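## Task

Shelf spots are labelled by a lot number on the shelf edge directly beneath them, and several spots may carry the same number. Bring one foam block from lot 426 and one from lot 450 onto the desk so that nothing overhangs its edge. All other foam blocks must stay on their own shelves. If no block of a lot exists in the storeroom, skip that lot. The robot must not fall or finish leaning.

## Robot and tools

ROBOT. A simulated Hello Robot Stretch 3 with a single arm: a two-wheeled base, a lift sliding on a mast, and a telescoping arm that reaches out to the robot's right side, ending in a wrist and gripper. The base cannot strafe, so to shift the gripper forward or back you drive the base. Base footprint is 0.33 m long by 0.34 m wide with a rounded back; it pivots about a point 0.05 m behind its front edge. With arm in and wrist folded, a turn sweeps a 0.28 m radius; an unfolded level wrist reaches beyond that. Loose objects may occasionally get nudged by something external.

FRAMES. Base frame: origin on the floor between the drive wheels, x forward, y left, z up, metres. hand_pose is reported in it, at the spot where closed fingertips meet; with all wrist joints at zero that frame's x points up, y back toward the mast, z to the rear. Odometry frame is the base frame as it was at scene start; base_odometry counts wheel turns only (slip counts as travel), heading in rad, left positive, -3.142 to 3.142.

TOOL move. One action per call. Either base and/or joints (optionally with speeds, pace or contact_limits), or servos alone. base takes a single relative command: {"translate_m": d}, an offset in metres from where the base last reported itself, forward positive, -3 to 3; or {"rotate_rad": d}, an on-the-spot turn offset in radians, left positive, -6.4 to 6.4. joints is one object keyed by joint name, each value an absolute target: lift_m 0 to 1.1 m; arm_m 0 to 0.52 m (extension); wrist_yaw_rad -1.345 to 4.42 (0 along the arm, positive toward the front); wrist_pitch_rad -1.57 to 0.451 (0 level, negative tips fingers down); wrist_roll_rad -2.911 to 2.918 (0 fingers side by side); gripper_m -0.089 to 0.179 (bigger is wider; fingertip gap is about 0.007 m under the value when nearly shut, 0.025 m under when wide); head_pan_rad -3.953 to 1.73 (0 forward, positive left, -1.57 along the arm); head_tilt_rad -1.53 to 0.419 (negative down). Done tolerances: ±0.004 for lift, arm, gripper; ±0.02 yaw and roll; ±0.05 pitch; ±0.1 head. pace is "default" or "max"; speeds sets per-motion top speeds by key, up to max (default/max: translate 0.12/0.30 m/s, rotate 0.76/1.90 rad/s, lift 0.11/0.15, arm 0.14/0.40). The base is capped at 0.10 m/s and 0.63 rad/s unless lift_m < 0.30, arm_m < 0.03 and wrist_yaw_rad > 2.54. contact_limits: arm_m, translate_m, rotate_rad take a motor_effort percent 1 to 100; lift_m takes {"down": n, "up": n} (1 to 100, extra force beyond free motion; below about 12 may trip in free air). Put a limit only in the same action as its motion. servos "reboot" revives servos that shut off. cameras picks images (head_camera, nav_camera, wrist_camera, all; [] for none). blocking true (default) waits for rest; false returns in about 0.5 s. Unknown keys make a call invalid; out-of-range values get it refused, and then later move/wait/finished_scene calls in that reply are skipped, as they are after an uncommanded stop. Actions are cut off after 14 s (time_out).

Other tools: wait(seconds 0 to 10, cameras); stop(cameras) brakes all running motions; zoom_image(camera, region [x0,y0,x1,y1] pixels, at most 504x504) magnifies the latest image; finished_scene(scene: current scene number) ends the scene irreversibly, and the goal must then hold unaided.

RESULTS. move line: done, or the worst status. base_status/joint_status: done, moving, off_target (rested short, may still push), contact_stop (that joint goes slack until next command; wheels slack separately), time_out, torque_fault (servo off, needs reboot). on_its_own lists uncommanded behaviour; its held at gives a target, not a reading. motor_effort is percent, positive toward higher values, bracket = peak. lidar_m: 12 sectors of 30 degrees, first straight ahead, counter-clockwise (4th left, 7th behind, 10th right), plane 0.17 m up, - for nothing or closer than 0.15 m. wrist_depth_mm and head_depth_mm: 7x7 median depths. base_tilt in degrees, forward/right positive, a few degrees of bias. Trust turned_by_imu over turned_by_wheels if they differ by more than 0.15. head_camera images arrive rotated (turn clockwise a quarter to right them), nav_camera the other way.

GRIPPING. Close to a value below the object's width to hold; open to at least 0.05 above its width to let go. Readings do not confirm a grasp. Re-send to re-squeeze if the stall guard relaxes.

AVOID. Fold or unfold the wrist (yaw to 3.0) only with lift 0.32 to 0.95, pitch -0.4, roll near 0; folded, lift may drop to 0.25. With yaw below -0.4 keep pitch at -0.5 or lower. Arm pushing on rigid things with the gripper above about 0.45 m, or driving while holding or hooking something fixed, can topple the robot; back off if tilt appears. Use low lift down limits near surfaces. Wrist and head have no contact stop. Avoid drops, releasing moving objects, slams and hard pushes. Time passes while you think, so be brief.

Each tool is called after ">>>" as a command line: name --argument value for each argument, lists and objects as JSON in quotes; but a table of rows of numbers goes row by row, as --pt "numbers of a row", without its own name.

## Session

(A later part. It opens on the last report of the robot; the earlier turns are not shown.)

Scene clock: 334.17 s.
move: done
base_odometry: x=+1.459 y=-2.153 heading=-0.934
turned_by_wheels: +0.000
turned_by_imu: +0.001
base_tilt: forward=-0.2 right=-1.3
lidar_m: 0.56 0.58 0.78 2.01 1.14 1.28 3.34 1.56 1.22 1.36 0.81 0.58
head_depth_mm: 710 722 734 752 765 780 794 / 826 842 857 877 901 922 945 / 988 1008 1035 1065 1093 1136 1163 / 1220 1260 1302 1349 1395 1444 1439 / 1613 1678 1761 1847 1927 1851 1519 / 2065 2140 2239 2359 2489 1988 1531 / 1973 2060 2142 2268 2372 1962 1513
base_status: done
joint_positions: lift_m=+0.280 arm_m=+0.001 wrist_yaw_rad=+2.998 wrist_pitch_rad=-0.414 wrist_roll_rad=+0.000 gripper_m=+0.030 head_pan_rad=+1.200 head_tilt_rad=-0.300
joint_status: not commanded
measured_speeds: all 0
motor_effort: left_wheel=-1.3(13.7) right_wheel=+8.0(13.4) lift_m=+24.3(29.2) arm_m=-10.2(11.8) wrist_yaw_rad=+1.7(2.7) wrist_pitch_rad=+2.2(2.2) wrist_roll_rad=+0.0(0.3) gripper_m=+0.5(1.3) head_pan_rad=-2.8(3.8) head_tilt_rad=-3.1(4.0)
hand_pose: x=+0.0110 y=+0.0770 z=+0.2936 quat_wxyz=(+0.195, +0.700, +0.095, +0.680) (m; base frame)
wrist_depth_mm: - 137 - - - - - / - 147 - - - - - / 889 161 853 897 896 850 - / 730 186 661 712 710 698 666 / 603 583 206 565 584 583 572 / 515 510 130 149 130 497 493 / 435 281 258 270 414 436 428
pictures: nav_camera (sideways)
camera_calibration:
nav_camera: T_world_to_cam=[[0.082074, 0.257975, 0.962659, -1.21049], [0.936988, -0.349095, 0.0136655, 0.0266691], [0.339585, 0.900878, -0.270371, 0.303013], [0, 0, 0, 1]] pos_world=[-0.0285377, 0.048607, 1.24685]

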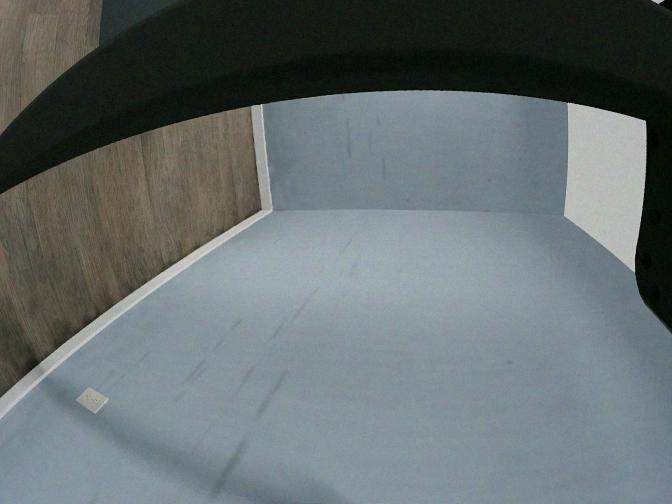

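>>> move --base '{"rotate_rad":1.572}' --joints '{"head_pan_rad":1.57}' --pace "max" --cameras '[]'

>>> move --base '{"translate_m":1.6}' --pace "max" --cameras '["nav_camera","head_camera"]'

>>> move --base '{"rotate_rad":-1.572}' --joints '{"head_pan_rad":-2.5}' --pace "max" --cameras '["nav_camera","head_camera"]'

Scene clock: 346.73 s.
move: done
base_odometry: x=+1.459 y=-2.153 heading=+0.638
turned_by_wheels: +1.572
turned_by_imu: +1.540
base_tilt: forward=-0.4 right=-1.3
lidar_m: 1.88 1.03 1.26 3.11 1.56 1.22 1.36 0.83 0.59 0.56 0.58 0.76
head_depth_mm: 2993 2249 2241 2223 2173 1972 1559 / 3078 3398 3088 3080 2740 2030 1560 / 3109 3850 - - 2928 2010 1556 / 3120 3793 - - 2886 1998 1540 / 3176 3695 - - 2852 1995 1534 / 3218 3715 3827 - 2841 1977 1521 / 3265 3625 3813 3757 2805 1957 1523
base_status: done
joint_positions: lift_m=+0.280 arm_m=+0.001 wrist_yaw_rad=+2.998 wrist_pitch_rad=-0.414 wrist_roll_rad=+0.000 gripper_m=+0.030 head_pan_rad=+1.575 head_tilt_rad=-0.300
joint_status: all done
measured_speeds: all 0
motor_effort: left_wheel=-5.6(15.1) right_wheel=+8.9(14.4) lift_m=+25.1(26.0) arm_m=-12.0(12.7) wrist_yaw_rad=+1.5(2.4) wrist_pitch_rad=+2.2(2.2) wrist_roll_rad=-0.3(0.3) gripper_m=+0.3(0.9) head_pan_rad=-1.4(5.8) head_tilt_rad=-2.6(3.9)
hand_pose: x=+0.0110 y=+0.0770 z=+0.2936 quat_wxyz=(+0.195, +0.700, +0.095, +0.680) (m; base frame)
wrist_depth_mm: - 137 - - - - - / - 148 - - - - - / 915 162 870 910 901 888 858 / 733 185 662 713 711 696 698 / 600 579 206 570 586 580 574 / 512 506 130 148 130 494 490 / 436 280 257 271 413 433 430
pictures: none
No camera images: "cameras" was empty.

Scene clock: 353.47 s.
move: done
base_odometry: x=+2.744 y=-1.200 heading=+0.638
turned_by_wheels: +0.000
turned_by_imu: +0.001
base_tilt: forward=-0.3 right=-1.2
lidar_m: 0.80 0.82 1.09 1.41 0.63 0.71 2.31 0.73 0.52 0.50 0.51 0.67
head_depth_mm: 1957 1953 1931 1904 1892 1828 1563 / 2626 2695 2657 2620 2575 2037 1547 / 3073 3750 - - 2885 2034 1543 / 3113 3877 - - 2850 2010 1537 / 3141 3780 - - 2705 1994 1531 / 1219 1251 1327 1393 1458 1550 1481 / 1187 1214 1297 1233 1407 1178 933
base_status: done
joint_positions: lift_m=+0.280 arm_m=+0.001 wrist_yaw_rad=+2.998 wrist_pitch_rad=-0.414 wrist_roll_rad=+0.000 gripper_m=+0.030 head_pan_rad=+1.570 head_tilt_rad=-0.300
joint_status: not commanded
measured_speeds: all 0
motor_effort: left_wheel=-3.1(9.5) right_wheel=+7.7(17.0) lift_m=+27.1(27.5) arm_m=-6.5(12.6) wrist_yaw_rad=+1.4(2.8) wrist_pitch_rad=+2.1(2.3) wrist_roll_rad=+0.0(0.3) gripper_m=+0.0(1.0) head_pan_rad=-3.0(3.8) head_tilt_rad=-2.5(3.6)
hand_pose: x=+0.0110 y=+0.0770 z=+0.2936 quat_wxyz=(+0.195, +0.700, +0.095, +0.680) (m; base frame)
wrist_depth_mm: - 137 - - - - - / - 147 - - - - - / - 161 860 892 890 888 839 / - 178 663 710 701 703 698 / 596 584 206 575 585 583 576 / 510 507 130 149 130 501 492 / 435 278 257 270 417 431 427
pictures: head_camera (sideways), nav_camera (sideways)
camera_calibration:
head_camera: T_world_to_cam=[[0.0460428, -0.24492, -0.968449, 1.27567], [-0.997445, 0.0417423, -0.057978, 0.0811928], [0.0546252, 0.968644, -0.242372, 0.270716], [0, 0, 0, 1]] pos_world=[0.00746194, 0.0468199, 1.30574]
nav_camera: T_world_to_cam=[[-0.0167864, 0.270306, 0.962628, -1.20983], [0.999817, 0.0133958, 0.0136733, 0.0262547], [-0.0091992, 0.962681, -0.270482, 0.305361], [0, 0, 0, 1]] pos_world=[-0.0437494, 0.032707, 1.24685]

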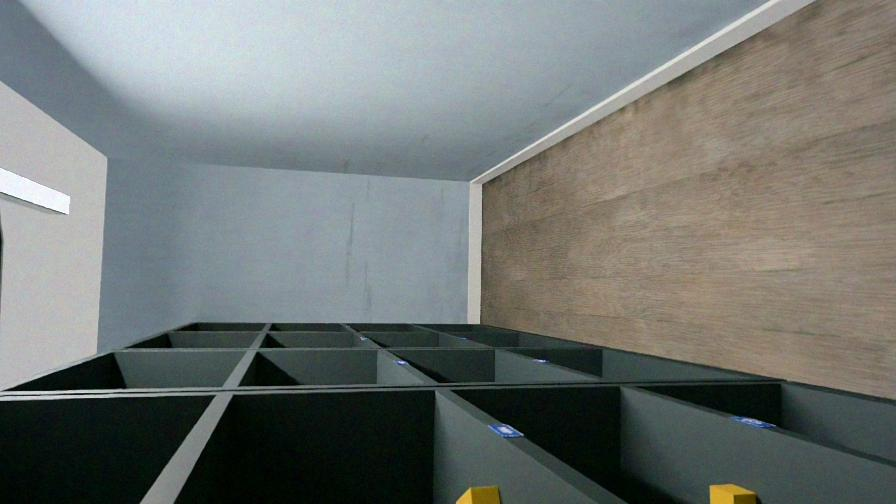

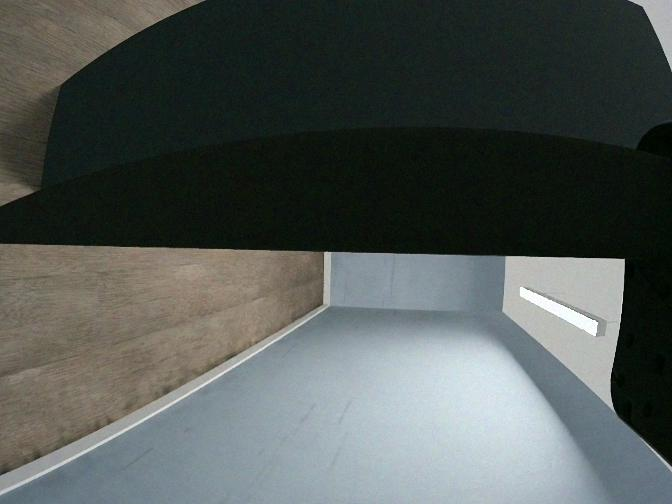

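Scene clock: 356.47 s.
move: done
base_odometry: x=+2.744 y=-1.200 heading=-0.934
turned_by_wheels: -1.572
turned_by_imu: -1.541
base_tilt: forward=-0.3 right=-1.3
lidar_m: 0.49 0.51 0.68 0.80 0.83 1.11 1.41 0.56 0.73 2.10 0.71 0.52
head_depth_mm: 1204 748 1315 1312 1374 1279 1468 / 472 492 515 546 589 1094 921 / 503 522 544 569 592 622 652 / 538 561 586 613 642 676 711 / 579 605 633 665 703 741 782 / 625 655 692 729 773 819 872 / 685 3097 3223 2883 2652 1886 1520
base_status: done
joint_positions: lift_m=+0.280 arm_m=+0.001 wrist_yaw_rad=+2.998 wrist_pitch_rad=-0.414 wrist_roll_rad=+0.000 gripper_m=+0.030 head_pan_rad=-2.508 head_tilt_rad=-0.300
joint_status: all done
measured_speeds: translate_m=+0.000 rotate_rad=+0.000 lift_m=+0.000 arm_m=+0.000 wrist_yaw_rad=+0.000 wrist_pitch_rad=+0.000 wrist_roll_rad=+0.000 head_pan_rad=+0.024 head_tilt_rad=+0.000
motor_effort: left_wheel=+6.2(15.0) right_wheel=-8.5(14.5) lift_m=+28.4(28.5) arm_m=-11.9(12.7) wrist_yaw_rad=+1.2(3.0) wrist_pitch_rad=+2.1(2.3) wrist_roll_rad=+0.0(0.3) gripper_m=+0.3(0.9) head_pan_rad=+3.4(5.4) head_tilt_rad=-2.1(3.0)
hand_pose: x=+0.0110 y=+0.0770 z=+0.2936 quat_wxyz=(+0.195, +0.700, +0.095, +0.680) (m; base frame)
wrist_depth_mm: - 137 - - - - - / - 147 156 - - - - / - 162 192 854 842 853 - / 728 186 656 712 709 701 - / 598 582 206 570 583 583 560 / 512 510 130 149 130 502 496 / 434 282 257 270 410 433 432
pictures: head_camera (sideways), nav_camera (sideways)
camera_calibration:
head_camera: T_world_to_cam=[[0.169964, 0.182267, -0.968448, 1.27492], [0.55761, -0.828075, -0.0579867, 0.0717515], [-0.812517, -0.53016, -0.242376, 0.275972], [0, 0, 0, 1]] pos_world=[-0.0324672, -0.0266501, 1.30574]
nav_camera: T_world_to_cam=[[-0.207728, -0.173756, 0.962631, -1.20868], [-0.603505, 0.797242, 0.0136714, 0.0360405], [-0.769825, -0.578112, -0.270472, 0.309935], [0, 0, 0, 1]] pos_world=[0.00926976, -0.0595708, 1.24685]

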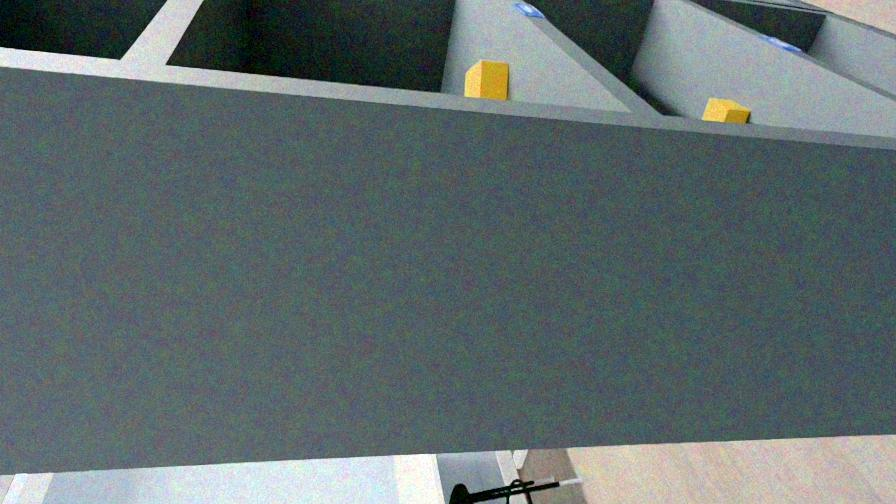

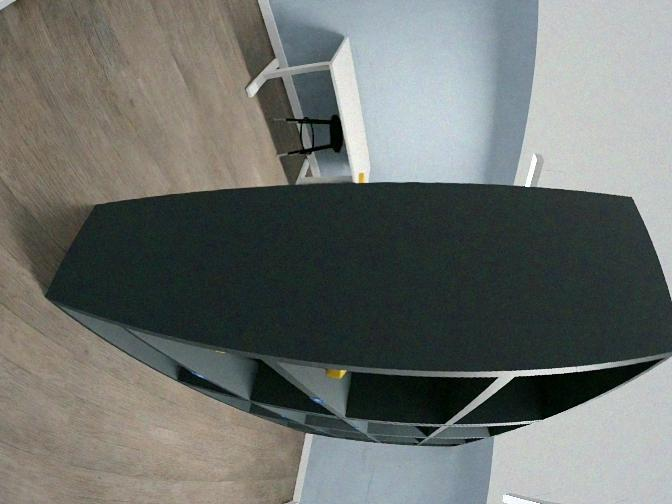

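>>> move --base '{"rotate_rad":-0.27}' --joints '{"head_pan_rad":-2.3,"head_tilt_rad":-0.35}' --pace "max" --cameras '[]'

>>> move --base '{"translate_m":-0.93}' --pace "max" --cameras '["nav_camera","head_camera"]'

>>> move --base '{"rotate_rad":0.27}' --joints '{"head_pan_rad":-1.75}' --pace "max" --cameras '["nav_camera","head_camera"]'

>>> move --joints '{"head_pan_rad":-2.6}' --pace "max" --cameras '["nav_camera","head_camera"]'

Scene clock: 373.27 s.
move: done
base_odometry: x=+2.744 y=-1.200 heading=-1.204
turned_by_wheels: -0.270
turned_by_imu: -0.265
base_tilt: forward=-0.4 right=-1.2
lidar_m: 0.50 0.49 0.56 0.80 0.80 0.91 1.54 0.56 0.60 2.65 1.04 0.58
head_depth_mm: 1181 942 1292 1254 1429 1585 1487 / 468 501 1326 969 1355 1136 1312 / 482 505 531 558 594 636 690 / 511 537 566 599 637 677 725 / 545 575 608 647 691 738 793 / 585 618 658 703 752 811 880 / 628 669 713 768 833 1654 1371
base_status: done
joint_positions: lift_m=+0.280 arm_m=+0.001 wrist_yaw_rad=+2.998 wrist_pitch_rad=-0.414 wrist_roll_rad=+0.000 gripper_m=+0.030 head_pan_rad=-2.293 head_tilt_rad=-0.351
joint_status: all done
measured_speeds: all 0
motor_effort: left_wheel=+6.3(14.5) right_wheel=-8.8(15.2) lift_m=+28.7(29.1) arm_m=-10.4(11.2) wrist_yaw_rad=+2.1(3.0) wrist_pitch_rad=+2.1(2.2) wrist_roll_rad=-0.1(0.3) gripper_m=+0.4(0.8) head_pan_rad=+0.3(5.1) head_tilt_rad=-3.1(5.7)
hand_pose: x=+0.0110 y=+0.0770 z=+0.2936 quat_wxyz=(+0.195, +0.700, +0.095, +0.680) (m; base frame)
wrist_depth_mm: - 137 - - - - - / - 148 156 - - - - / - 161 195 866 857 - - / 697 186 661 705 718 669 - / 609 582 205 570 582 578 - / 513 509 130 149 130 502 480 / 435 280 257 269 414 434 430
pictures: none
No camera images: "cameras" was empty.

Scene clock: 377.73 s.
move: done
base_odometry: x=+2.410 y=-0.333 heading=-1.204
turned_by_wheels: +0.000
turned_by_imu: -0.001
base_tilt: forward=-0.2 right=-1.2
lidar_m: 1.38 1.14 0.63 0.54 0.54 0.61 1.04 1.52 0.70 0.92 0.68 0.57
head_depth_mm: 1968 2100 2241 2526 2533 1930 1487 / 1304 1352 1453 1573 2168 1849 1483 / 1370 1388 1504 1528 1589 1717 1472 / 1434 1420 1592 1164 1560 1220 1381 / 1289 695 1445 895 1325 1030 998 / 571 612 648 687 721 791 837 / 575 644 689 741 667 870 859
base_status: done
joint_positions: lift_m=+0.280 arm_m=+0.001 wrist_yaw_rad=+2.998 wrist_pitch_rad=-0.414 wrist_roll_rad=+0.000 gripper_m=+0.030 head_pan_rad=-2.300 head_tilt_rad=-0.351
joint_status: not commanded
measured_speeds: all 0
motor_effort: left_wheel=-3.7(10.3) right_wheel=-5.7(18.3) lift_m=+26.8(29.6) arm_m=-11.4(12.3) wrist_yaw_rad=+1.3(3.0) wrist_pitch_rad=+2.1(2.2) wrist_roll_rad=+0.0(0.3) gripper_m=+0.1(0.9) head_pan_rad=-3.0(3.7) head_tilt_rad=-1.5(3.8)
hand_pose: x=+0.0110 y=+0.0770 z=+0.2936 quat_wxyz=(+0.195, +0.700, +0.095, +0.680) (m; base frame)
wrist_depth_mm: 435 137 523 - - - - / 467 147 173 - - - - / 509 162 171 - - 831 875 / 537 181 189 686 708 709 699 / 561 565 206 568 580 581 577 / 514 510 130 148 130 493 492 / 432 279 257 271 413 434 430
pictures: head_camera (sideways), nav_camera (sideways)
camera_calibration:
head_camera: T_world_to_cam=[[0.161109, 0.249636, -0.954843, 1.25724], [0.71857, -0.69287, -0.0599021, 0.0732264], [-0.676536, -0.676471, -0.291008, 0.338456], [0, 0, 0, 1]] pos_world=[-0.0261926, -0.0341595, 1.30335]
nav_camera: T_world_to_cam=[[-0.199528, -0.24882, 0.947775, -1.18927], [-0.755453, 0.655075, 0.0129374, 0.037907], [-0.624082, -0.713418, -0.318677, 0.371827], [0, 0, 0, 1]] pos_world=[0.0233952, -0.0554779, 1.24516]

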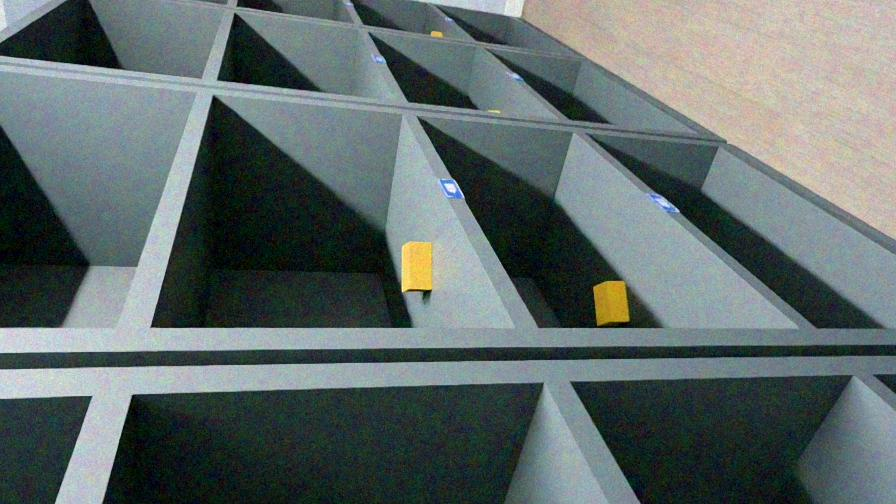

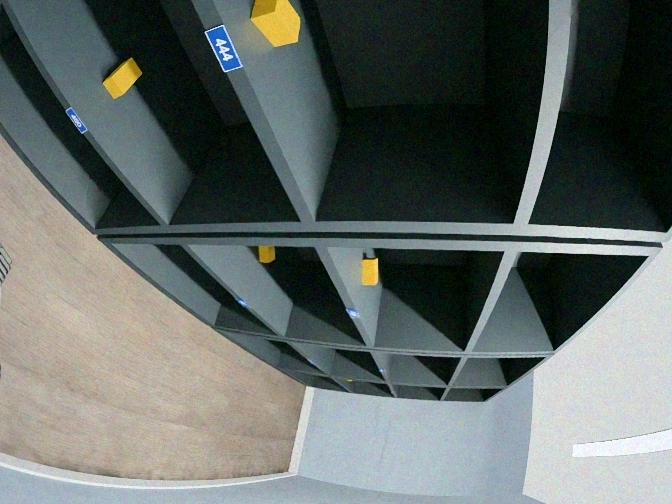

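Scene clock: 378.80 s.
move: done
base_odometry: x=+2.410 y=-0.333 heading=-0.934
turned_by_wheels: +0.270
turned_by_imu: +0.265
base_tilt: forward=-0.4 right=-1.2
lidar_m: 1.38 0.78 0.56 0.54 0.56 0.75 1.95 0.69 0.71 0.92 0.57 1.44
head_depth_mm: 426 847 920 930 660 912 886 / 432 872 928 968 655 1046 883 / 396 849 901 945 653 1043 878 / 401 832 883 919 609 999 871 / 374 813 860 896 602 989 867 / 375 798 840 883 631 517 867 / 381 778 820 867 627 513 861
base_status: done
joint_positions: lift_m=+0.280 arm_m=+0.001 wrist_yaw_rad=+2.998 wrist_pitch_rad=-0.414 wrist_roll_rad=+0.000 gripper_m=+0.030 head_pan_rad=-1.739 head_tilt_rad=-0.351
joint_status: all done
measured_speeds: all 0
motor_effort: left_wheel=-6.6(14.0) right_wheel=+8.3(12.8) lift_m=+24.6(27.1) arm_m=-12.5(12.7) wrist_yaw_rad=+0.8(2.7) wrist_pitch_rad=+2.1(2.2) wrist_roll_rad=+0.1(0.3) gripper_m=+0.0(0.8) head_pan_rad=-0.5(5.0) head_tilt_rad=-0.2(2.0)
hand_pose: x=+0.0110 y=+0.0770 z=+0.2936 quat_wxyz=(+0.195, +0.700, +0.095, +0.680) (m; base frame)
wrist_depth_mm: 489 137 522 535 538 - - / 533 147 172 - - - - / - 161 170 - - - - / - 178 188 682 677 673 696 / 607 579 206 575 582 587 578 / 518 512 130 149 130 496 492 / 438 280 257 269 412 434 431
pictures: head_camera (sideways), nav_camera (sideways)
camera_calibration:
head_camera: T_world_to_cam=[[0.00364577, 0.297095, -0.954841, 1.25819], [0.977005, -0.20462, -0.0599362, 0.0716916], [-0.213186, -0.932666, -0.291009, 0.335653], [0, 0, 0, 1]] pos_world=[-0.00307353, -0.04608, 1.30335]
nav_camera: T_world_to_cam=[[-0.0366458, -0.316836, 0.947772, -1.19028], [-0.98815, 0.152946, 0.0129222, 0.0393496], [-0.149052, -0.936068, -0.318686, 0.368882], [0, 0, 0, 1]] pos_world=[0.0502474, -0.0378423, 1.24516]

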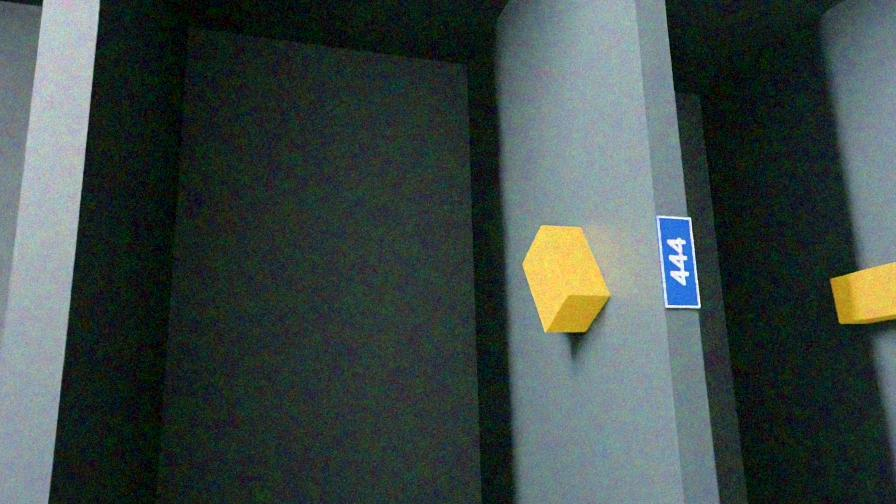

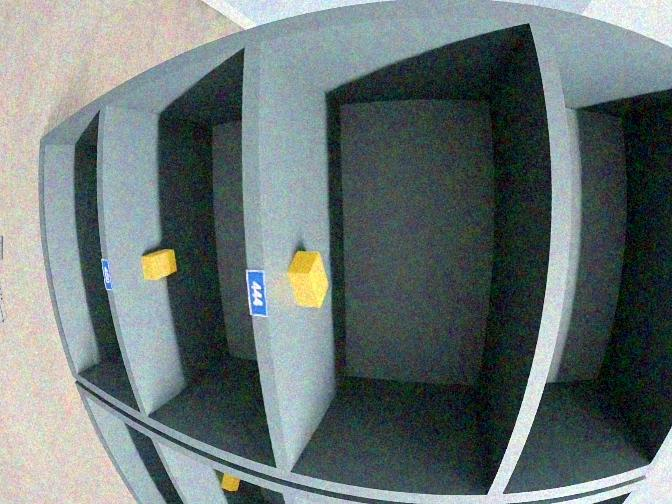

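Scene clock: 379.67 s.
move: done
base_odometry: x=+2.410 y=-0.333 heading=-0.934
turned_by_wheels: +0.000
turned_by_imu: +0.000
base_tilt: forward=-0.3 right=-1.2
lidar_m: 1.37 0.78 0.56 0.54 0.55 0.74 1.95 0.70 0.71 0.92 0.57 1.44
head_depth_mm: 2720 2794 2974 3225 2674 1906 1486 / 1338 1909 2250 2391 2464 1896 1482 / 1331 1376 1470 1535 1640 1748 1482 / 1417 1427 1566 1342 1557 1591 1433 / 1393 1097 1559 1061 1537 1116 1341 / 609 639 676 718 738 790 839 / 560 607 649 695 709 813 838
base_status: not commanded
joint_positions: lift_m=+0.280 arm_m=+0.001 wrist_yaw_rad=+2.998 wrist_pitch_rad=-0.414 wrist_roll_rad=+0.000 gripper_m=+0.030 head_pan_rad=-2.619 head_tilt_rad=-0.351
joint_status: all done
measured_speeds: all 0
motor_effort: left_wheel=-6.6(7.2) right_wheel=+8.1(8.8) lift_m=+23.6(25.0) arm_m=-12.6(12.9) wrist_yaw_rad=+1.9(2.1) wrist_pitch_rad=+2.1(2.2) wrist_roll_rad=+0.2(0.3) gripper_m=+0.1(0.6) head_pan_rad=+0.1(5.8) head_tilt_rad=+0.5(0.9)
hand_pose: x=+0.0110 y=+0.0770 z=+0.2936 quat_wxyz=(+0.195, +0.700, +0.095, +0.680) (m; base frame)
wrist_depth_mm: 499 137 524 534 539 - - / 536 147 173 - - - - / - 161 170 - - - - / - 178 188 683 680 667 689 / 603 576 205 573 581 576 578 / 511 510 130 149 130 497 488 / 434 281 257 270 413 437 429
pictures: head_camera (sideways), nav_camera (sideways)
camera_calibration:
head_camera: T_world_to_cam=[[0.231322, 0.186449, -0.954844, 1.25681], [0.46473, -0.883423, -0.0599166, 0.0747862], [-0.854703, -0.429884, -0.291003, 0.339549], [0, 0, 0, 1]] pos_world=[-0.0352685, -0.0222953, 1.30335]
nav_camera: T_world_to_cam=[[-0.267573, -0.173597, 0.94777, -1.18885], [-0.511654, 0.859095, 0.0129054, 0.0365074], [-0.816465, -0.481477, -0.318692, 0.373014], [0, 0, 0, 1]] pos_world=[0.00512787, -0.0581461, 1.24516]

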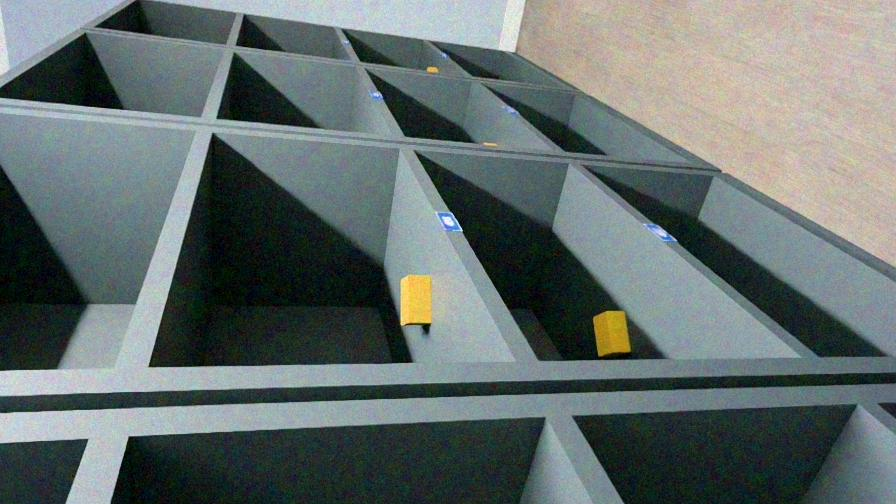

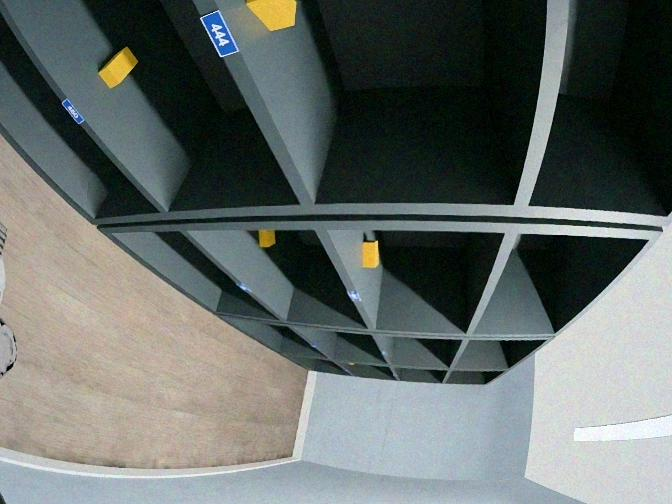

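>>> zoom_image --camera "head_camera" --region '[420, 195, 480, 245]'

>>> zoom_image --camera "head_camera" --region '[630, 210, 690, 260]'

>>> zoom_image --camera "head_camera" --region '[360, 80, 390, 110]'

>>> zoom_image --camera "head_camera" --region '[495, 95, 530, 125]'

>>> move --joints '{"head_pan_rad":-1.74}' --pace "max" --cameras '["nav_camera"]'

>>> zoom_image --camera "nav_camera" --region '[85, 245, 135, 305]'

Scaled by 8.400 from the camera's 896x504 image, which has a finer 1280x720 frame.

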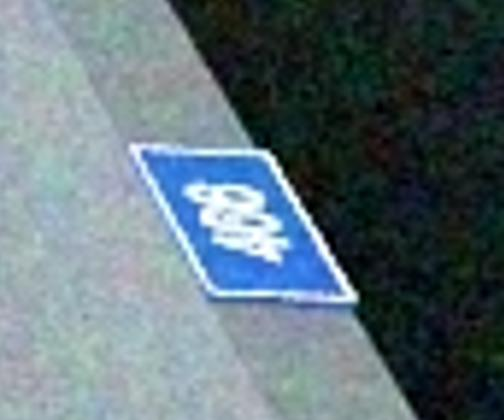

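Scaled by 8.400 from the camera's 896x504 image, which has a finer 1280x720 frame.

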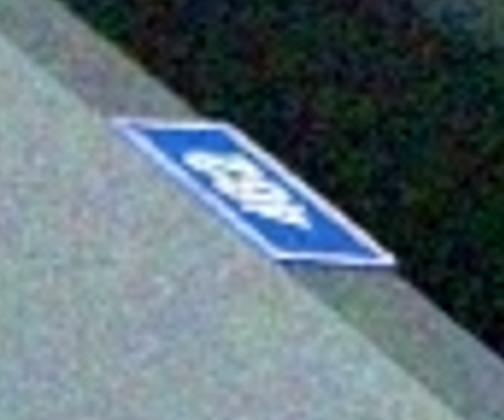

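Scaled by 16.800 from the camera's 896x504 image, which has a finer 1280x720 frame.

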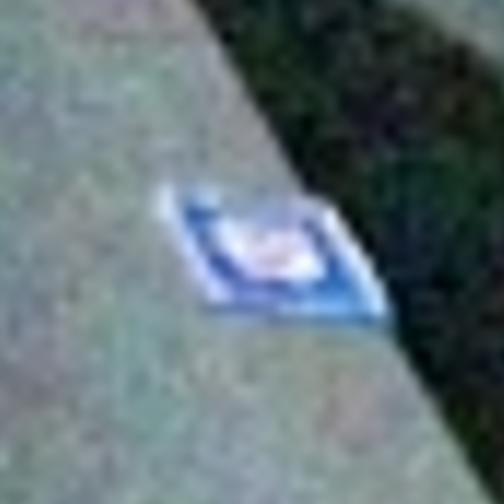

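Scaled by 14.400 from the camera's 896x504 image, which has a finer 1280x720 frame.

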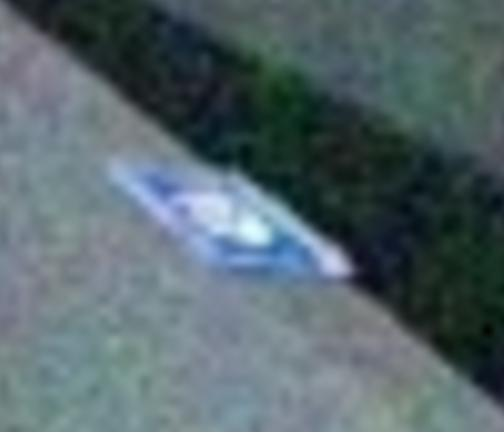

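Scene clock: 392.73 s.
move: done
base_odometry: x=+2.410 y=-0.333 heading=-0.934
turned_by_wheels: +0.000
turned_by_imu: +0.000
base_tilt: forward=-0.3 right=-1.2
lidar_m: 1.38 0.79 0.56 0.54 0.56 0.74 1.95 0.70 0.71 0.92 0.57 1.44
head_depth_mm: 426 876 925 932 660 946 883 / 429 861 913 954 654 1047 881 / 395 845 893 936 651 1003 879 / 399 826 876 917 594 998 874 / 374 810 861 900 604 993 869 / 375 796 841 882 633 517 866 / 382 782 823 870 627 513 859
base_status: not commanded
joint_positions: lift_m=+0.280 arm_m=+0.001 wrist_yaw_rad=+2.998 wrist_pitch_rad=-0.414 wrist_roll_rad=+0.000 gripper_m=+0.030 head_pan_rad=-1.713 head_tilt_rad=-0.351
joint_status: all done
measured_speeds: all 0
motor_effort: left_wheel=-6.7(7.2) right_wheel=+7.8(8.5) lift_m=+24.2(24.2) arm_m=-12.6(12.8) wrist_yaw_rad=+1.1(2.4) wrist_pitch_rad=+2.1(2.2) wrist_roll_rad=+0.2(0.3) gripper_m=+0.0(0.7) head_pan_rad=-0.8(4.9) head_tilt_rad=+2.3(2.3)
hand_pose: x=+0.0110 y=+0.0770 z=+0.2936 quat_wxyz=(+0.195, +0.700, +0.095, +0.680) (m; base frame)
wrist_depth_mm: 491 137 525 535 542 - - / 529 147 172 - - - - / - 161 171 - - - - / - 178 188 680 677 680 692 / 598 572 206 573 585 584 577 / 511 506 130 149 130 494 498 / 435 280 256 270 412 434 430
pictures: nav_camera (sideways)
camera_calibration:
nav_camera: T_world_to_cam=[[-0.0282957, -0.317679, 0.947776, -1.19032], [-0.991835, 0.126869, 0.0129131, 0.0394326], [-0.124345, -0.939673, -0.318675, 0.368765], [0, 0, 0, 1]] pos_world=[0.0512839, -0.0366236, 1.24516]

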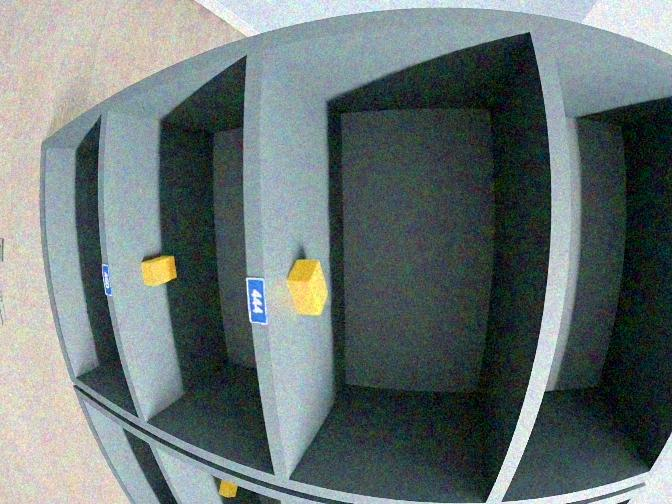

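Scaled by 8.400 from the camera's 672x504 image, which has a finer 792x594 frame.

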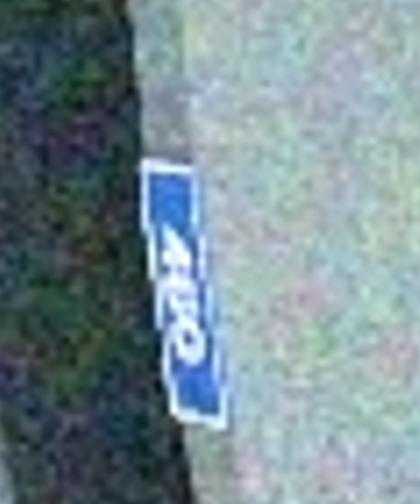

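>>> move --joints '{"head_pan_rad":-1.74,"head_tilt_rad":-0.75}' --pace "max" --cameras '["head_camera"]'

>>> zoom_image --camera "head_camera" --region '[520, 200, 720, 400]'

Scene clock: 397.30 s.
move: done
base_odometry: x=+2.410 y=-0.333 heading=-0.934
turned_by_wheels: +0.000
turned_by_imu: +0.000
base_tilt: forward=-0.2 right=-1.2
lidar_m: 1.37 0.78 0.56 0.54 0.55 0.75 1.95 0.69 0.71 0.92 0.57 1.44
head_depth_mm: 818 876 631 976 935 1100 1160 / 802 869 623 1137 945 1233 1157 / 785 850 616 1134 941 1221 1152 / 771 835 580 1092 912 1194 1129 / 758 823 578 1079 926 1161 1117 / 741 806 597 1065 921 1158 1097 / 730 790 588 1054 918 823 1089
base_status: not commanded
joint_positions: lift_m=+0.280 arm_m=+0.001 wrist_yaw_rad=+2.998 wrist_pitch_rad=-0.414 wrist_roll_rad=+0.000 gripper_m=+0.030 head_pan_rad=-1.740 head_tilt_rad=-0.755
joint_status: all done
measured_speeds: all 0
motor_effort: left_wheel=-6.3(7.2) right_wheel=+8.0(8.4) lift_m=+23.5(24.2) arm_m=-11.8(12.7) wrist_yaw_rad=+2.0(3.0) wrist_pitch_rad=+2.1(2.2) wrist_roll_rad=+0.1(0.2) gripper_m=+0.6(0.6) head_pan_rad=-3.1(4.0) head_tilt_rad=-4.5(7.8)
hand_pose: x=+0.0110 y=+0.0770 z=+0.2936 quat_wxyz=(+0.195, +0.700, +0.095, +0.680) (m; base frame)
wrist_depth_mm: 493 137 520 539 545 - - / 530 147 173 - - - - / - 161 170 - - - - / - 178 188 687 681 673 693 / 597 574 205 568 585 580 582 / 507 511 130 148 130 499 490 / 432 281 258 270 412 433 426
pictures: head_camera (sideways)
camera_calibration:
head_camera: T_world_to_cam=[[0.0632301, 0.644326, -0.762132, 1.0064], [0.981337, -0.179104, -0.0700026, 0.0847832], [-0.181605, -0.743482, -0.643626, 0.794221], [0, 0, 0, 1]] pos_world=[-0.002601, -0.0427772, 1.28413]

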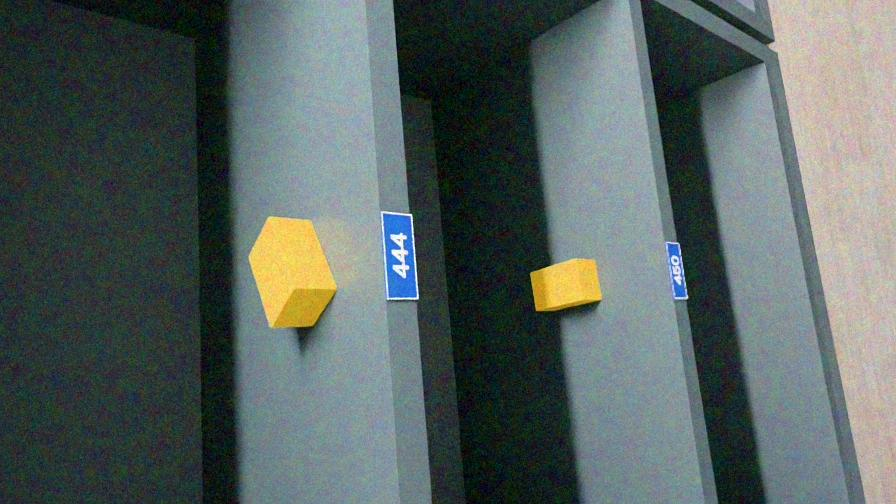

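Scaled by 2.520 from the camera's 896x504 image, which has a finer 1280x720 frame.

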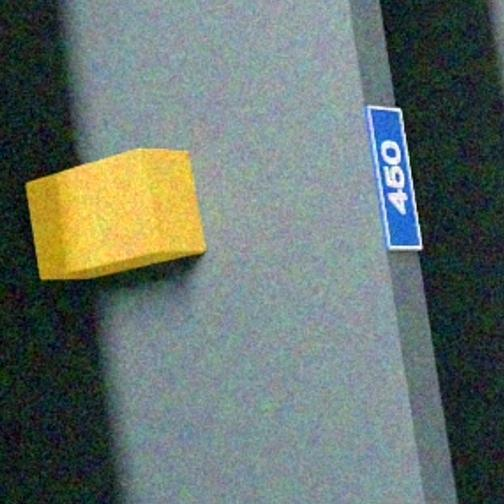

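>>> zoom_image --camera "head_camera" --region '[520, 240, 620, 330]'

Scaled by 5.040 from the camera's 896x504 image, which has a finer 1280x720 frame.

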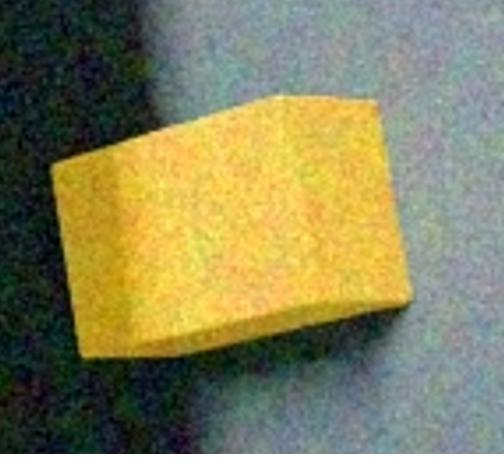

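>>> move --base '{"translate_m":-0.109}' --joints '{"lift_m":0.504,"head_pan_rad":-1.57,"head_tilt_rad":-0.75}' --pace "max" --cameras '[]'

>>> move --joints '{"wrist_yaw_rad":0.07,"wrist_pitch_rad":-0.4}' --pace "max" --cameras '[]'

>>> move --joints '{"wrist_pitch_rad":-0.28,"gripper_m":0.179}' --pace "max" --cameras '["head_camera","wrist_camera"]'

Scene clock: 439.63 s.
move: done
base_odometry: x=+2.345 y=-0.245 heading=-0.934
turned_by_wheels: +0.000
turned_by_imu: -0.001
base_tilt: forward=-0.4 right=-1.3
lidar_m: 1.48 0.78 0.56 0.54 0.55 0.74 1.93 0.68 0.62 0.92 0.64 0.65
head_depth_mm: 762 838 638 973 928 936 1121 / 761 832 632 1112 955 1190 1131 / 761 823 623 1105 945 1185 1130 / 756 823 582 1094 916 1177 1122 / 754 821 581 1086 933 1166 1119 / 755 820 601 1075 924 1159 1116 / 754 815 596 1067 922 1150 1105
base_status: done
joint_positions: lift_m=+0.504 arm_m=+0.001 wrist_yaw_rad=+2.998 wrist_pitch_rad=-0.414 wrist_roll_rad=+0.000 gripper_m=+0.030 head_pan_rad=-1.570 head_tilt_rad=-0.750
joint_status: all done
measured_speeds: all 0
motor_effort: left_wheel=-1.2(13.4) right_wheel=-6.1(12.1) lift_m=+27.2(32.9) arm_m=-11.6(12.7) wrist_yaw_rad=+1.3(2.7) wrist_pitch_rad=+2.2(2.3) wrist_roll_rad=+0.0(0.3) gripper_m=+0.4(0.8) head_pan_rad=+3.7(4.7) head_tilt_rad=+2.6(6.0)
hand_pose: x=+0.0110 y=+0.0770 z=+0.5175 quat_wxyz=(+0.195, +0.700, +0.096, +0.680) (m; base frame)
wrist_depth_mm: 496 137 519 529 542 - - / 530 147 172 - - - - / - 161 169 - - - - / - 179 188 - - - - / - 198 201 148 161 838 863 / 766 755 130 147 130 764 766 / 683 686 261 677 635 669 660
pictures: none
No camera images: "cameras" was empty.

Scene clock: 441.43 s.
move: done
base_odometry: x=+2.345 y=-0.245 heading=-0.934
turned_by_wheels: +0.000
turned_by_imu: +0.000
base_tilt: forward=-0.3 right=-1.2
lidar_m: 1.48 0.78 0.56 0.54 0.55 0.74 1.93 0.68 0.62 0.92 0.64 0.65
head_depth_mm: 762 837 638 978 933 938 1114 / 762 827 631 1110 947 1186 1136 / 760 827 623 1102 949 1183 1131 / 758 823 583 1095 915 1177 710 / 754 819 581 1088 927 1163 1101 / 755 821 602 1077 923 1160 1113 / 752 813 597 1069 921 1158 1111
base_status: not commanded
joint_positions: lift_m=+0.504 arm_m=+0.001 wrist_yaw_rad=+0.073 wrist_pitch_rad=-0.414 wrist_roll_rad=+0.000 gripper_m=+0.030 head_pan_rad=-1.570 head_tilt_rad=-0.750
joint_status: all done
measured_speeds: all 0
motor_effort: left_wheel=-0.8(1.6) right_wheel=-5.9(6.8) lift_m=+23.3(27.4) arm_m=-11.7(12.5) wrist_yaw_rad=-3.3(6.4) wrist_pitch_rad=+2.1(5.0) wrist_roll_rad=+0.2(0.3) gripper_m=+0.1(0.7) head_pan_rad=+3.2(4.0) head_tilt_rad=+2.0(3.0)
hand_pose: x=-0.0051 y=-0.3698 z=+0.5175 quat_wxyz=(+0.697, +0.171, -0.686, -0.120) (m; base frame)
wrist_depth_mm: - - - - - - - / 306 301 299 295 292 289 287 / 268 265 259 248 243 239 237 / - - - - - 742 - / - - - 148 154 757 - / - 689 127 145 127 - - / - - 102 - - - 583
pictures: none
No camera images: "cameras" was empty.

Scene clock: 443.47 s.
move: done
base_odometry: x=+2.345 y=-0.245 heading=-0.934
turned_by_wheels: +0.000
turned_by_imu: +0.000
base_tilt: forward=-0.5 right=-1.3
lidar_m: 1.48 0.78 0.56 0.54 0.55 0.74 1.93 0.68 0.62 0.92 0.64 0.65
head_depth_mm: 763 839 637 978 931 938 1118 / 762 830 632 1113 952 1193 1139 / 760 826 622 1104 947 852 1125 / 755 824 582 1095 913 1175 656 / 754 821 579 1085 931 1165 1094 / 753 817 604 1073 929 1160 1116 / 755 817 596 1067 920 1152 1106
base_status: not commanded
joint_positions: lift_m=+0.504 arm_m=+0.001 wrist_yaw_rad=+0.073 wrist_pitch_rad=-0.303 wrist_roll_rad=+0.000 gripper_m=+0.179 head_pan_rad=-1.570 head_tilt_rad=-0.750
joint_status: all done
measured_speeds: all 0
motor_effort: left_wheel=-1.1(1.6) right_wheel=-5.2(6.4) lift_m=+28.1(28.1) arm_m=-11.7(12.4) wrist_yaw_rad=-3.9(4.6) wrist_pitch_rad=+3.7(5.8) wrist_roll_rad=+0.0(0.3) gripper_m=+0.5(85.4) head_pan_rad=+3.3(3.8) head_tilt_rad=+1.5(3.1)
hand_pose: x=-0.0042 y=-0.3823 z=+0.5433 quat_wxyz=(+0.703, +0.132, -0.694, -0.081) (m; base frame)
wrist_depth_mm: - - - - - - 570 / - - - - - - - / 317 314 295 309 308 307 304 / 278 273 266 258 255 247 241 / - 145 - - - 250 245 / - 140 - - - - - / - - - - - - 105
pictures: head_camera (sideways), wrist_camera
camera_calibration:
head_camera: T_world_to_cam=[[-0.0467923, 0.641547, -0.765655, 1.01171], [0.997492, -0.0107452, -0.0699643, 0.0845664], [-0.0531126, -0.767008, -0.639435, 0.788026], [0, 0, 0, 1]] pos_world=[0.00484009, -0.0437284, 1.28443]
wrist_camera: T_world_to_cam=[[-0.993451, -0.112326, -0.0209297, -0.0291123], [-0.0360775, 0.482181, -0.875329, 0.69226], [0.108414, -0.868841, -0.483075, 0.0969257], [0, 0, 0, 1]] pos_world=[-0.0144547, -0.252851, 0.652168]

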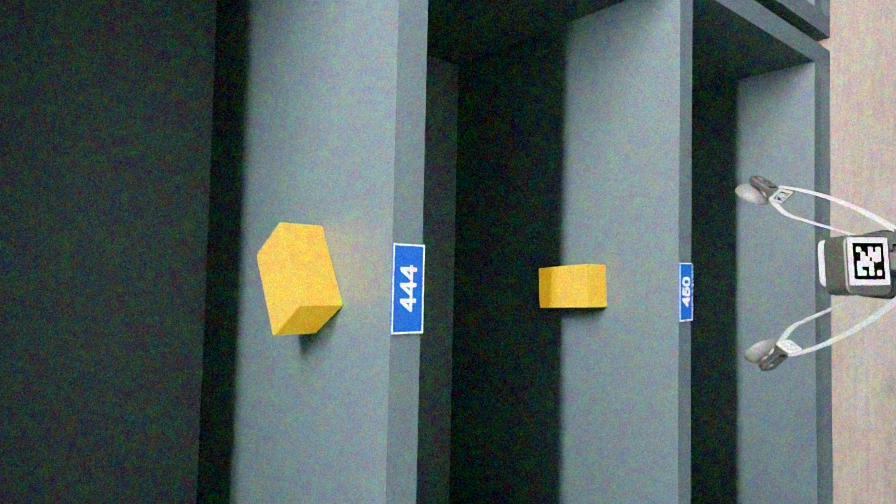

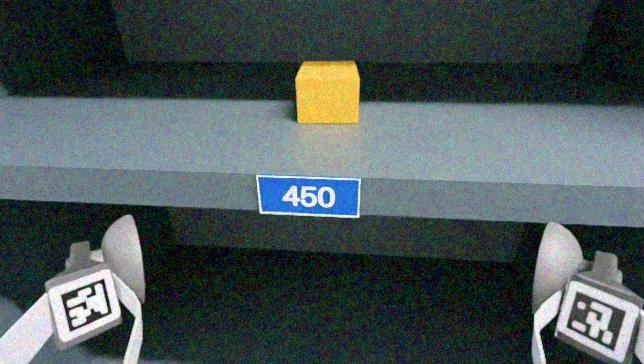

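>>> move --joints '{"lift_m":0.526}' --cameras '[]'

>>> move --joints '{"arm_m":0.25}' --cameras '["head_camera","wrist_camera"]'

Scene clock: 462.93 s.
move: done
base_odometry: x=+2.345 y=-0.245 heading=-0.934
turned_by_wheels: +0.000
turned_by_imu: +0.000
base_tilt: forward=-0.4 right=-1.3
lidar_m: 1.48 0.78 0.56 0.54 0.55 0.74 1.93 0.68 0.62 0.92 0.64 0.66
head_depth_mm: 762 839 639 972 931 934 1125 / 760 828 631 1108 953 1187 1138 / 759 827 623 1108 946 852 1133 / 756 823 583 1094 914 1175 549 / 758 820 580 1089 932 1165 1098 / 754 821 602 1074 928 1164 1110 / 754 814 597 1065 915 1157 1112
base_status: not commanded
joint_positions: lift_m=+0.526 arm_m=+0.001 wrist_yaw_rad=+0.073 wrist_pitch_rad=-0.301 wrist_roll_rad=+0.000 gripper_m=+0.179 head_pan_rad=-1.570 head_tilt_rad=-0.750
joint_status: all done
measured_speeds: all 0
motor_effort: left_wheel=-1.0(1.6) right_wheel=-5.6(6.5) lift_m=+26.9(32.4) arm_m=-11.3(12.0) wrist_yaw_rad=-3.1(4.2) wrist_pitch_rad=+3.4(3.7) wrist_roll_rad=+0.1(0.3) gripper_m=+0.3(1.0) head_pan_rad=+3.1(4.1) head_tilt_rad=+1.4(2.1)
hand_pose: x=-0.0042 y=-0.3825 z=+0.5656 quat_wxyz=(+0.703, +0.132, -0.694, -0.081) (m; base frame)
wrist_depth_mm: - - - - - - 572 / - - - - - - 586 / - - - - - - - / 295 295 292 291 287 286 285 / 293 147 280 - 263 255 248 / - 140 - - - - - / - 636 - - - - 105
pictures: none
No camera images: "cameras" was empty.

Scene clock: 466.00 s.
move: done
base_odometry: x=+2.345 y=-0.245 heading=-0.934
turned_by_wheels: +0.000
turned_by_imu: +0.000
base_tilt: forward=-0.3 right=-1.2
lidar_m: 1.48 0.78 0.56 0.54 0.55 0.74 1.92 0.68 0.62 0.92 0.64 0.66
head_depth_mm: 763 840 638 976 932 939 1121 / 763 827 631 1109 952 1185 1114 / 760 828 624 1099 948 602 1089 / 757 821 583 1090 914 654 1125 / 758 823 581 1086 905 1171 1122 / 756 821 601 1076 928 1158 1116 / 753 815 594 1071 922 1156 1105
base_status: not commanded
joint_positions: lift_m=+0.526 arm_m=+0.250 wrist_yaw_rad=+0.073 wrist_pitch_rad=-0.301 wrist_roll_rad=+0.000 gripper_m=+0.179 head_pan_rad=-1.570 head_tilt_rad=-0.750
joint_status: all done
measured_speeds: all 0
motor_effort: left_wheel=-1.1(1.6) right_wheel=-5.9(6.5) lift_m=+26.2(27.2) arm_m=+12.6(14.6) wrist_yaw_rad=-3.4(4.4) wrist_pitch_rad=+3.4(3.7) wrist_roll_rad=+0.0(0.3) gripper_m=+0.6(1.4) head_pan_rad=+3.4(3.9) head_tilt_rad=+1.1(2.3)
hand_pose: x=-0.0042 y=-0.6319 z=+0.5656 quat_wxyz=(+0.703, +0.132, -0.694, -0.081) (m; base frame)
wrist_depth_mm: - 403 397 390 381 373 365 / - - - - 399 393 387 / - - - - - - - / 295 290 306 304 286 283 283 / 230 228 161 161 226 225 224 / 123 140 127 136 187 185 184 / 118 160 134 135 159 158 105
pictures: head_camera (sideways), wrist_camera
camera_calibration:
head_camera: T_world_to_cam=[[-0.0468561, 0.641544, -0.765654, 1.01171], [0.997494, -0.0106269, -0.0699485, 0.0845511], [-0.0530116, -0.767013, -0.639438, 0.788029], [0, 0, 0, 1]] pos_world=[0.00484018, -0.0437284, 1.28443]
wrist_camera: T_world_to_cam=[[-0.993469, -0.112171, -0.0209166, -0.0566041], [-0.0358788, 0.481103, -0.87593, 0.831861], [0.108317, -0.869458, -0.481985, -0.110172], [0, 0, 0, 1]] pos_world=[-0.0144547, -0.50235, 0.674367]

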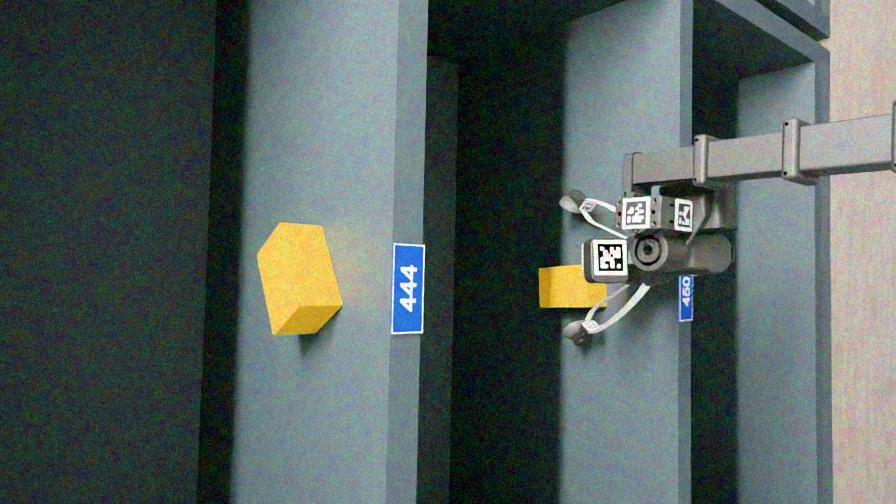

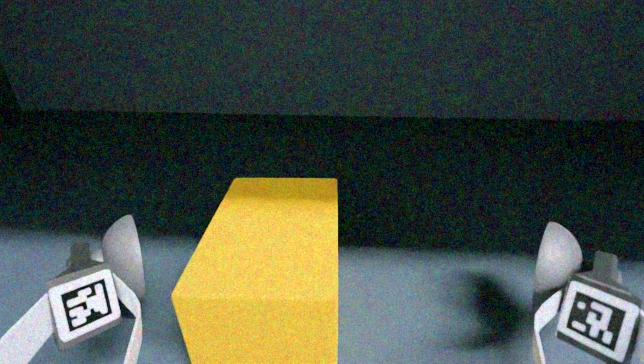

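>>> move --base '{"translate_m":0.029}' --joints '{"arm_m":0.26}' --cameras '["wrist_camera"]'

>>> move --joints '{"gripper_m":0.025}' --cameras '["wrist_camera"]'

Scene clock: 475.03 s.
move: done
base_odometry: x=+2.363 y=-0.268 heading=-0.934
turned_by_wheels: +0.000
turned_by_imu: +0.000
base_tilt: forward=-0.3 right=-1.1
lidar_m: 1.46 0.78 0.56 0.54 0.55 0.74 1.93 0.69 0.64 0.92 0.62 1.52
head_depth_mm: 759 839 638 1051 959 977 1120 / 760 829 632 1116 953 1184 1118 / 759 825 597 1102 947 603 1089 / 757 826 574 1094 906 681 1126 / 754 819 599 1089 931 1163 1123 / 753 820 603 1078 927 1162 1117 / 754 812 596 1064 920 1154 1110
base_status: done
joint_positions: lift_m=+0.526 arm_m=+0.260 wrist_yaw_rad=+0.073 wrist_pitch_rad=-0.301 wrist_roll_rad=+0.000 gripper_m=+0.179 head_pan_rad=-1.570 head_tilt_rad=-0.750
joint_status: all done
measured_speeds: all 0
motor_effort: left_wheel=+2.9(9.4) right_wheel=+7.5(10.3) lift_m=+27.2(29.5) arm_m=+13.1(14.9) wrist_yaw_rad=-2.7(4.7) wrist_pitch_rad=+3.5(3.6) wrist_roll_rad=+0.0(0.3) gripper_m=+0.1(1.0) head_pan_rad=+3.4(3.6) head_tilt_rad=+0.7(1.3)
hand_pose: x=-0.0042 y=-0.6419 z=+0.5656 quat_wxyz=(+0.703, +0.132, -0.694, -0.081) (m; base frame)
wrist_depth_mm: - 395 390 381 372 364 355 / - - - 397 395 388 382 / - - - - - - 396 / 293 290 289 304 286 285 285 / 230 228 228 153 217 224 224 / 123 176 187 127 174 186 185 / 118 160 151 115 117 158 105
pictures: wrist_camera
camera_calibration:
wrist_camera: T_world_to_cam=[[-0.99348, -0.112084, -0.0208694, -0.0577132], [-0.0358783, 0.481106, -0.875928, 0.836673], [0.108218, -0.869468, -0.48199, -0.11887], [0, 0, 0, 1]] pos_world=[-0.0144546, -0.51235, 0.674367]

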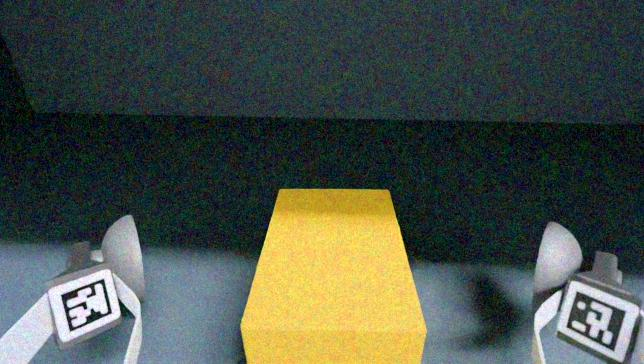

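Scene clock: 477.10 s.
move: done
base_odometry: x=+2.363 y=-0.268 heading=-0.934
turned_by_wheels: +0.000
turned_by_imu: +0.000
base_tilt: forward=-0.3 right=-1.3
lidar_m: 1.46 0.78 0.56 0.54 0.55 0.74 1.94 0.69 0.64 0.92 0.62 1.53
head_depth_mm: 763 842 640 1040 963 975 1127 / 762 827 631 1104 948 1189 1120 / 758 826 599 1101 945 602 1089 / 759 824 576 1095 889 679 1124 / 754 821 600 1088 931 1166 1117 / 757 821 604 1080 928 1158 1116 / 752 819 596 1067 924 1156 1115
base_status: not commanded
joint_positions: lift_m=+0.526 arm_m=+0.260 wrist_yaw_rad=+0.071 wrist_pitch_rad=-0.278 wrist_roll_rad=+0.000 gripper_m=+0.026 head_pan_rad=-1.570 head_tilt_rad=-0.750
joint_status: all done
measured_speeds: all 0
motor_effort: left_wheel=+2.8(3.2) right_wheel=+7.5(8.2) lift_m=+21.6(26.9) arm_m=+7.4(13.5) wrist_yaw_rad=-1.7(4.3) wrist_pitch_rad=-0.8(3.7) wrist_roll_rad=-0.1(0.6) gripper_m=-17.4(89.8) head_pan_rad=+2.8(3.6) head_tilt_rad=+0.5(1.4)
hand_pose: x=-0.0046 y=-0.6441 z=+0.5711 quat_wxyz=(+0.703, +0.123, -0.696, -0.074) (m; base frame)
wrist_depth_mm: 400 398 388 382 374 364 357 / - - - 400 394 390 379 / - - - - - - 398 / 297 295 311 310 305 302 304 / 243 243 159 156 155 238 237 / 198 198 129 133 126 194 194 / 173 157 120 115 126 155 164
pictures: wrist_camera
camera_calibration:
wrist_camera: T_world_to_cam=[[-0.993675, -0.110362, -0.0207477, -0.057138], [-0.0326678, 0.460862, -0.88687, 0.835811], [0.107438, -0.880583, -0.461553, -0.136983], [0, 0, 0, 1]] pos_world=[-0.0147553, -0.512124, 0.676845]

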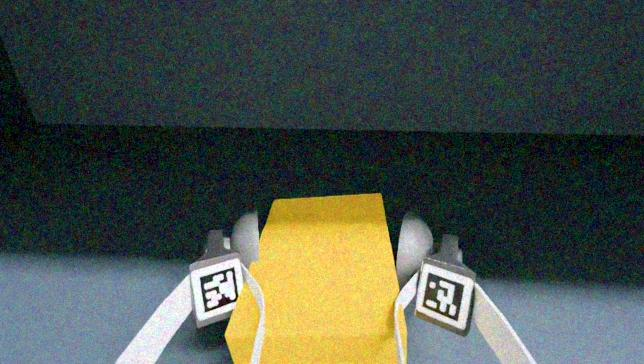

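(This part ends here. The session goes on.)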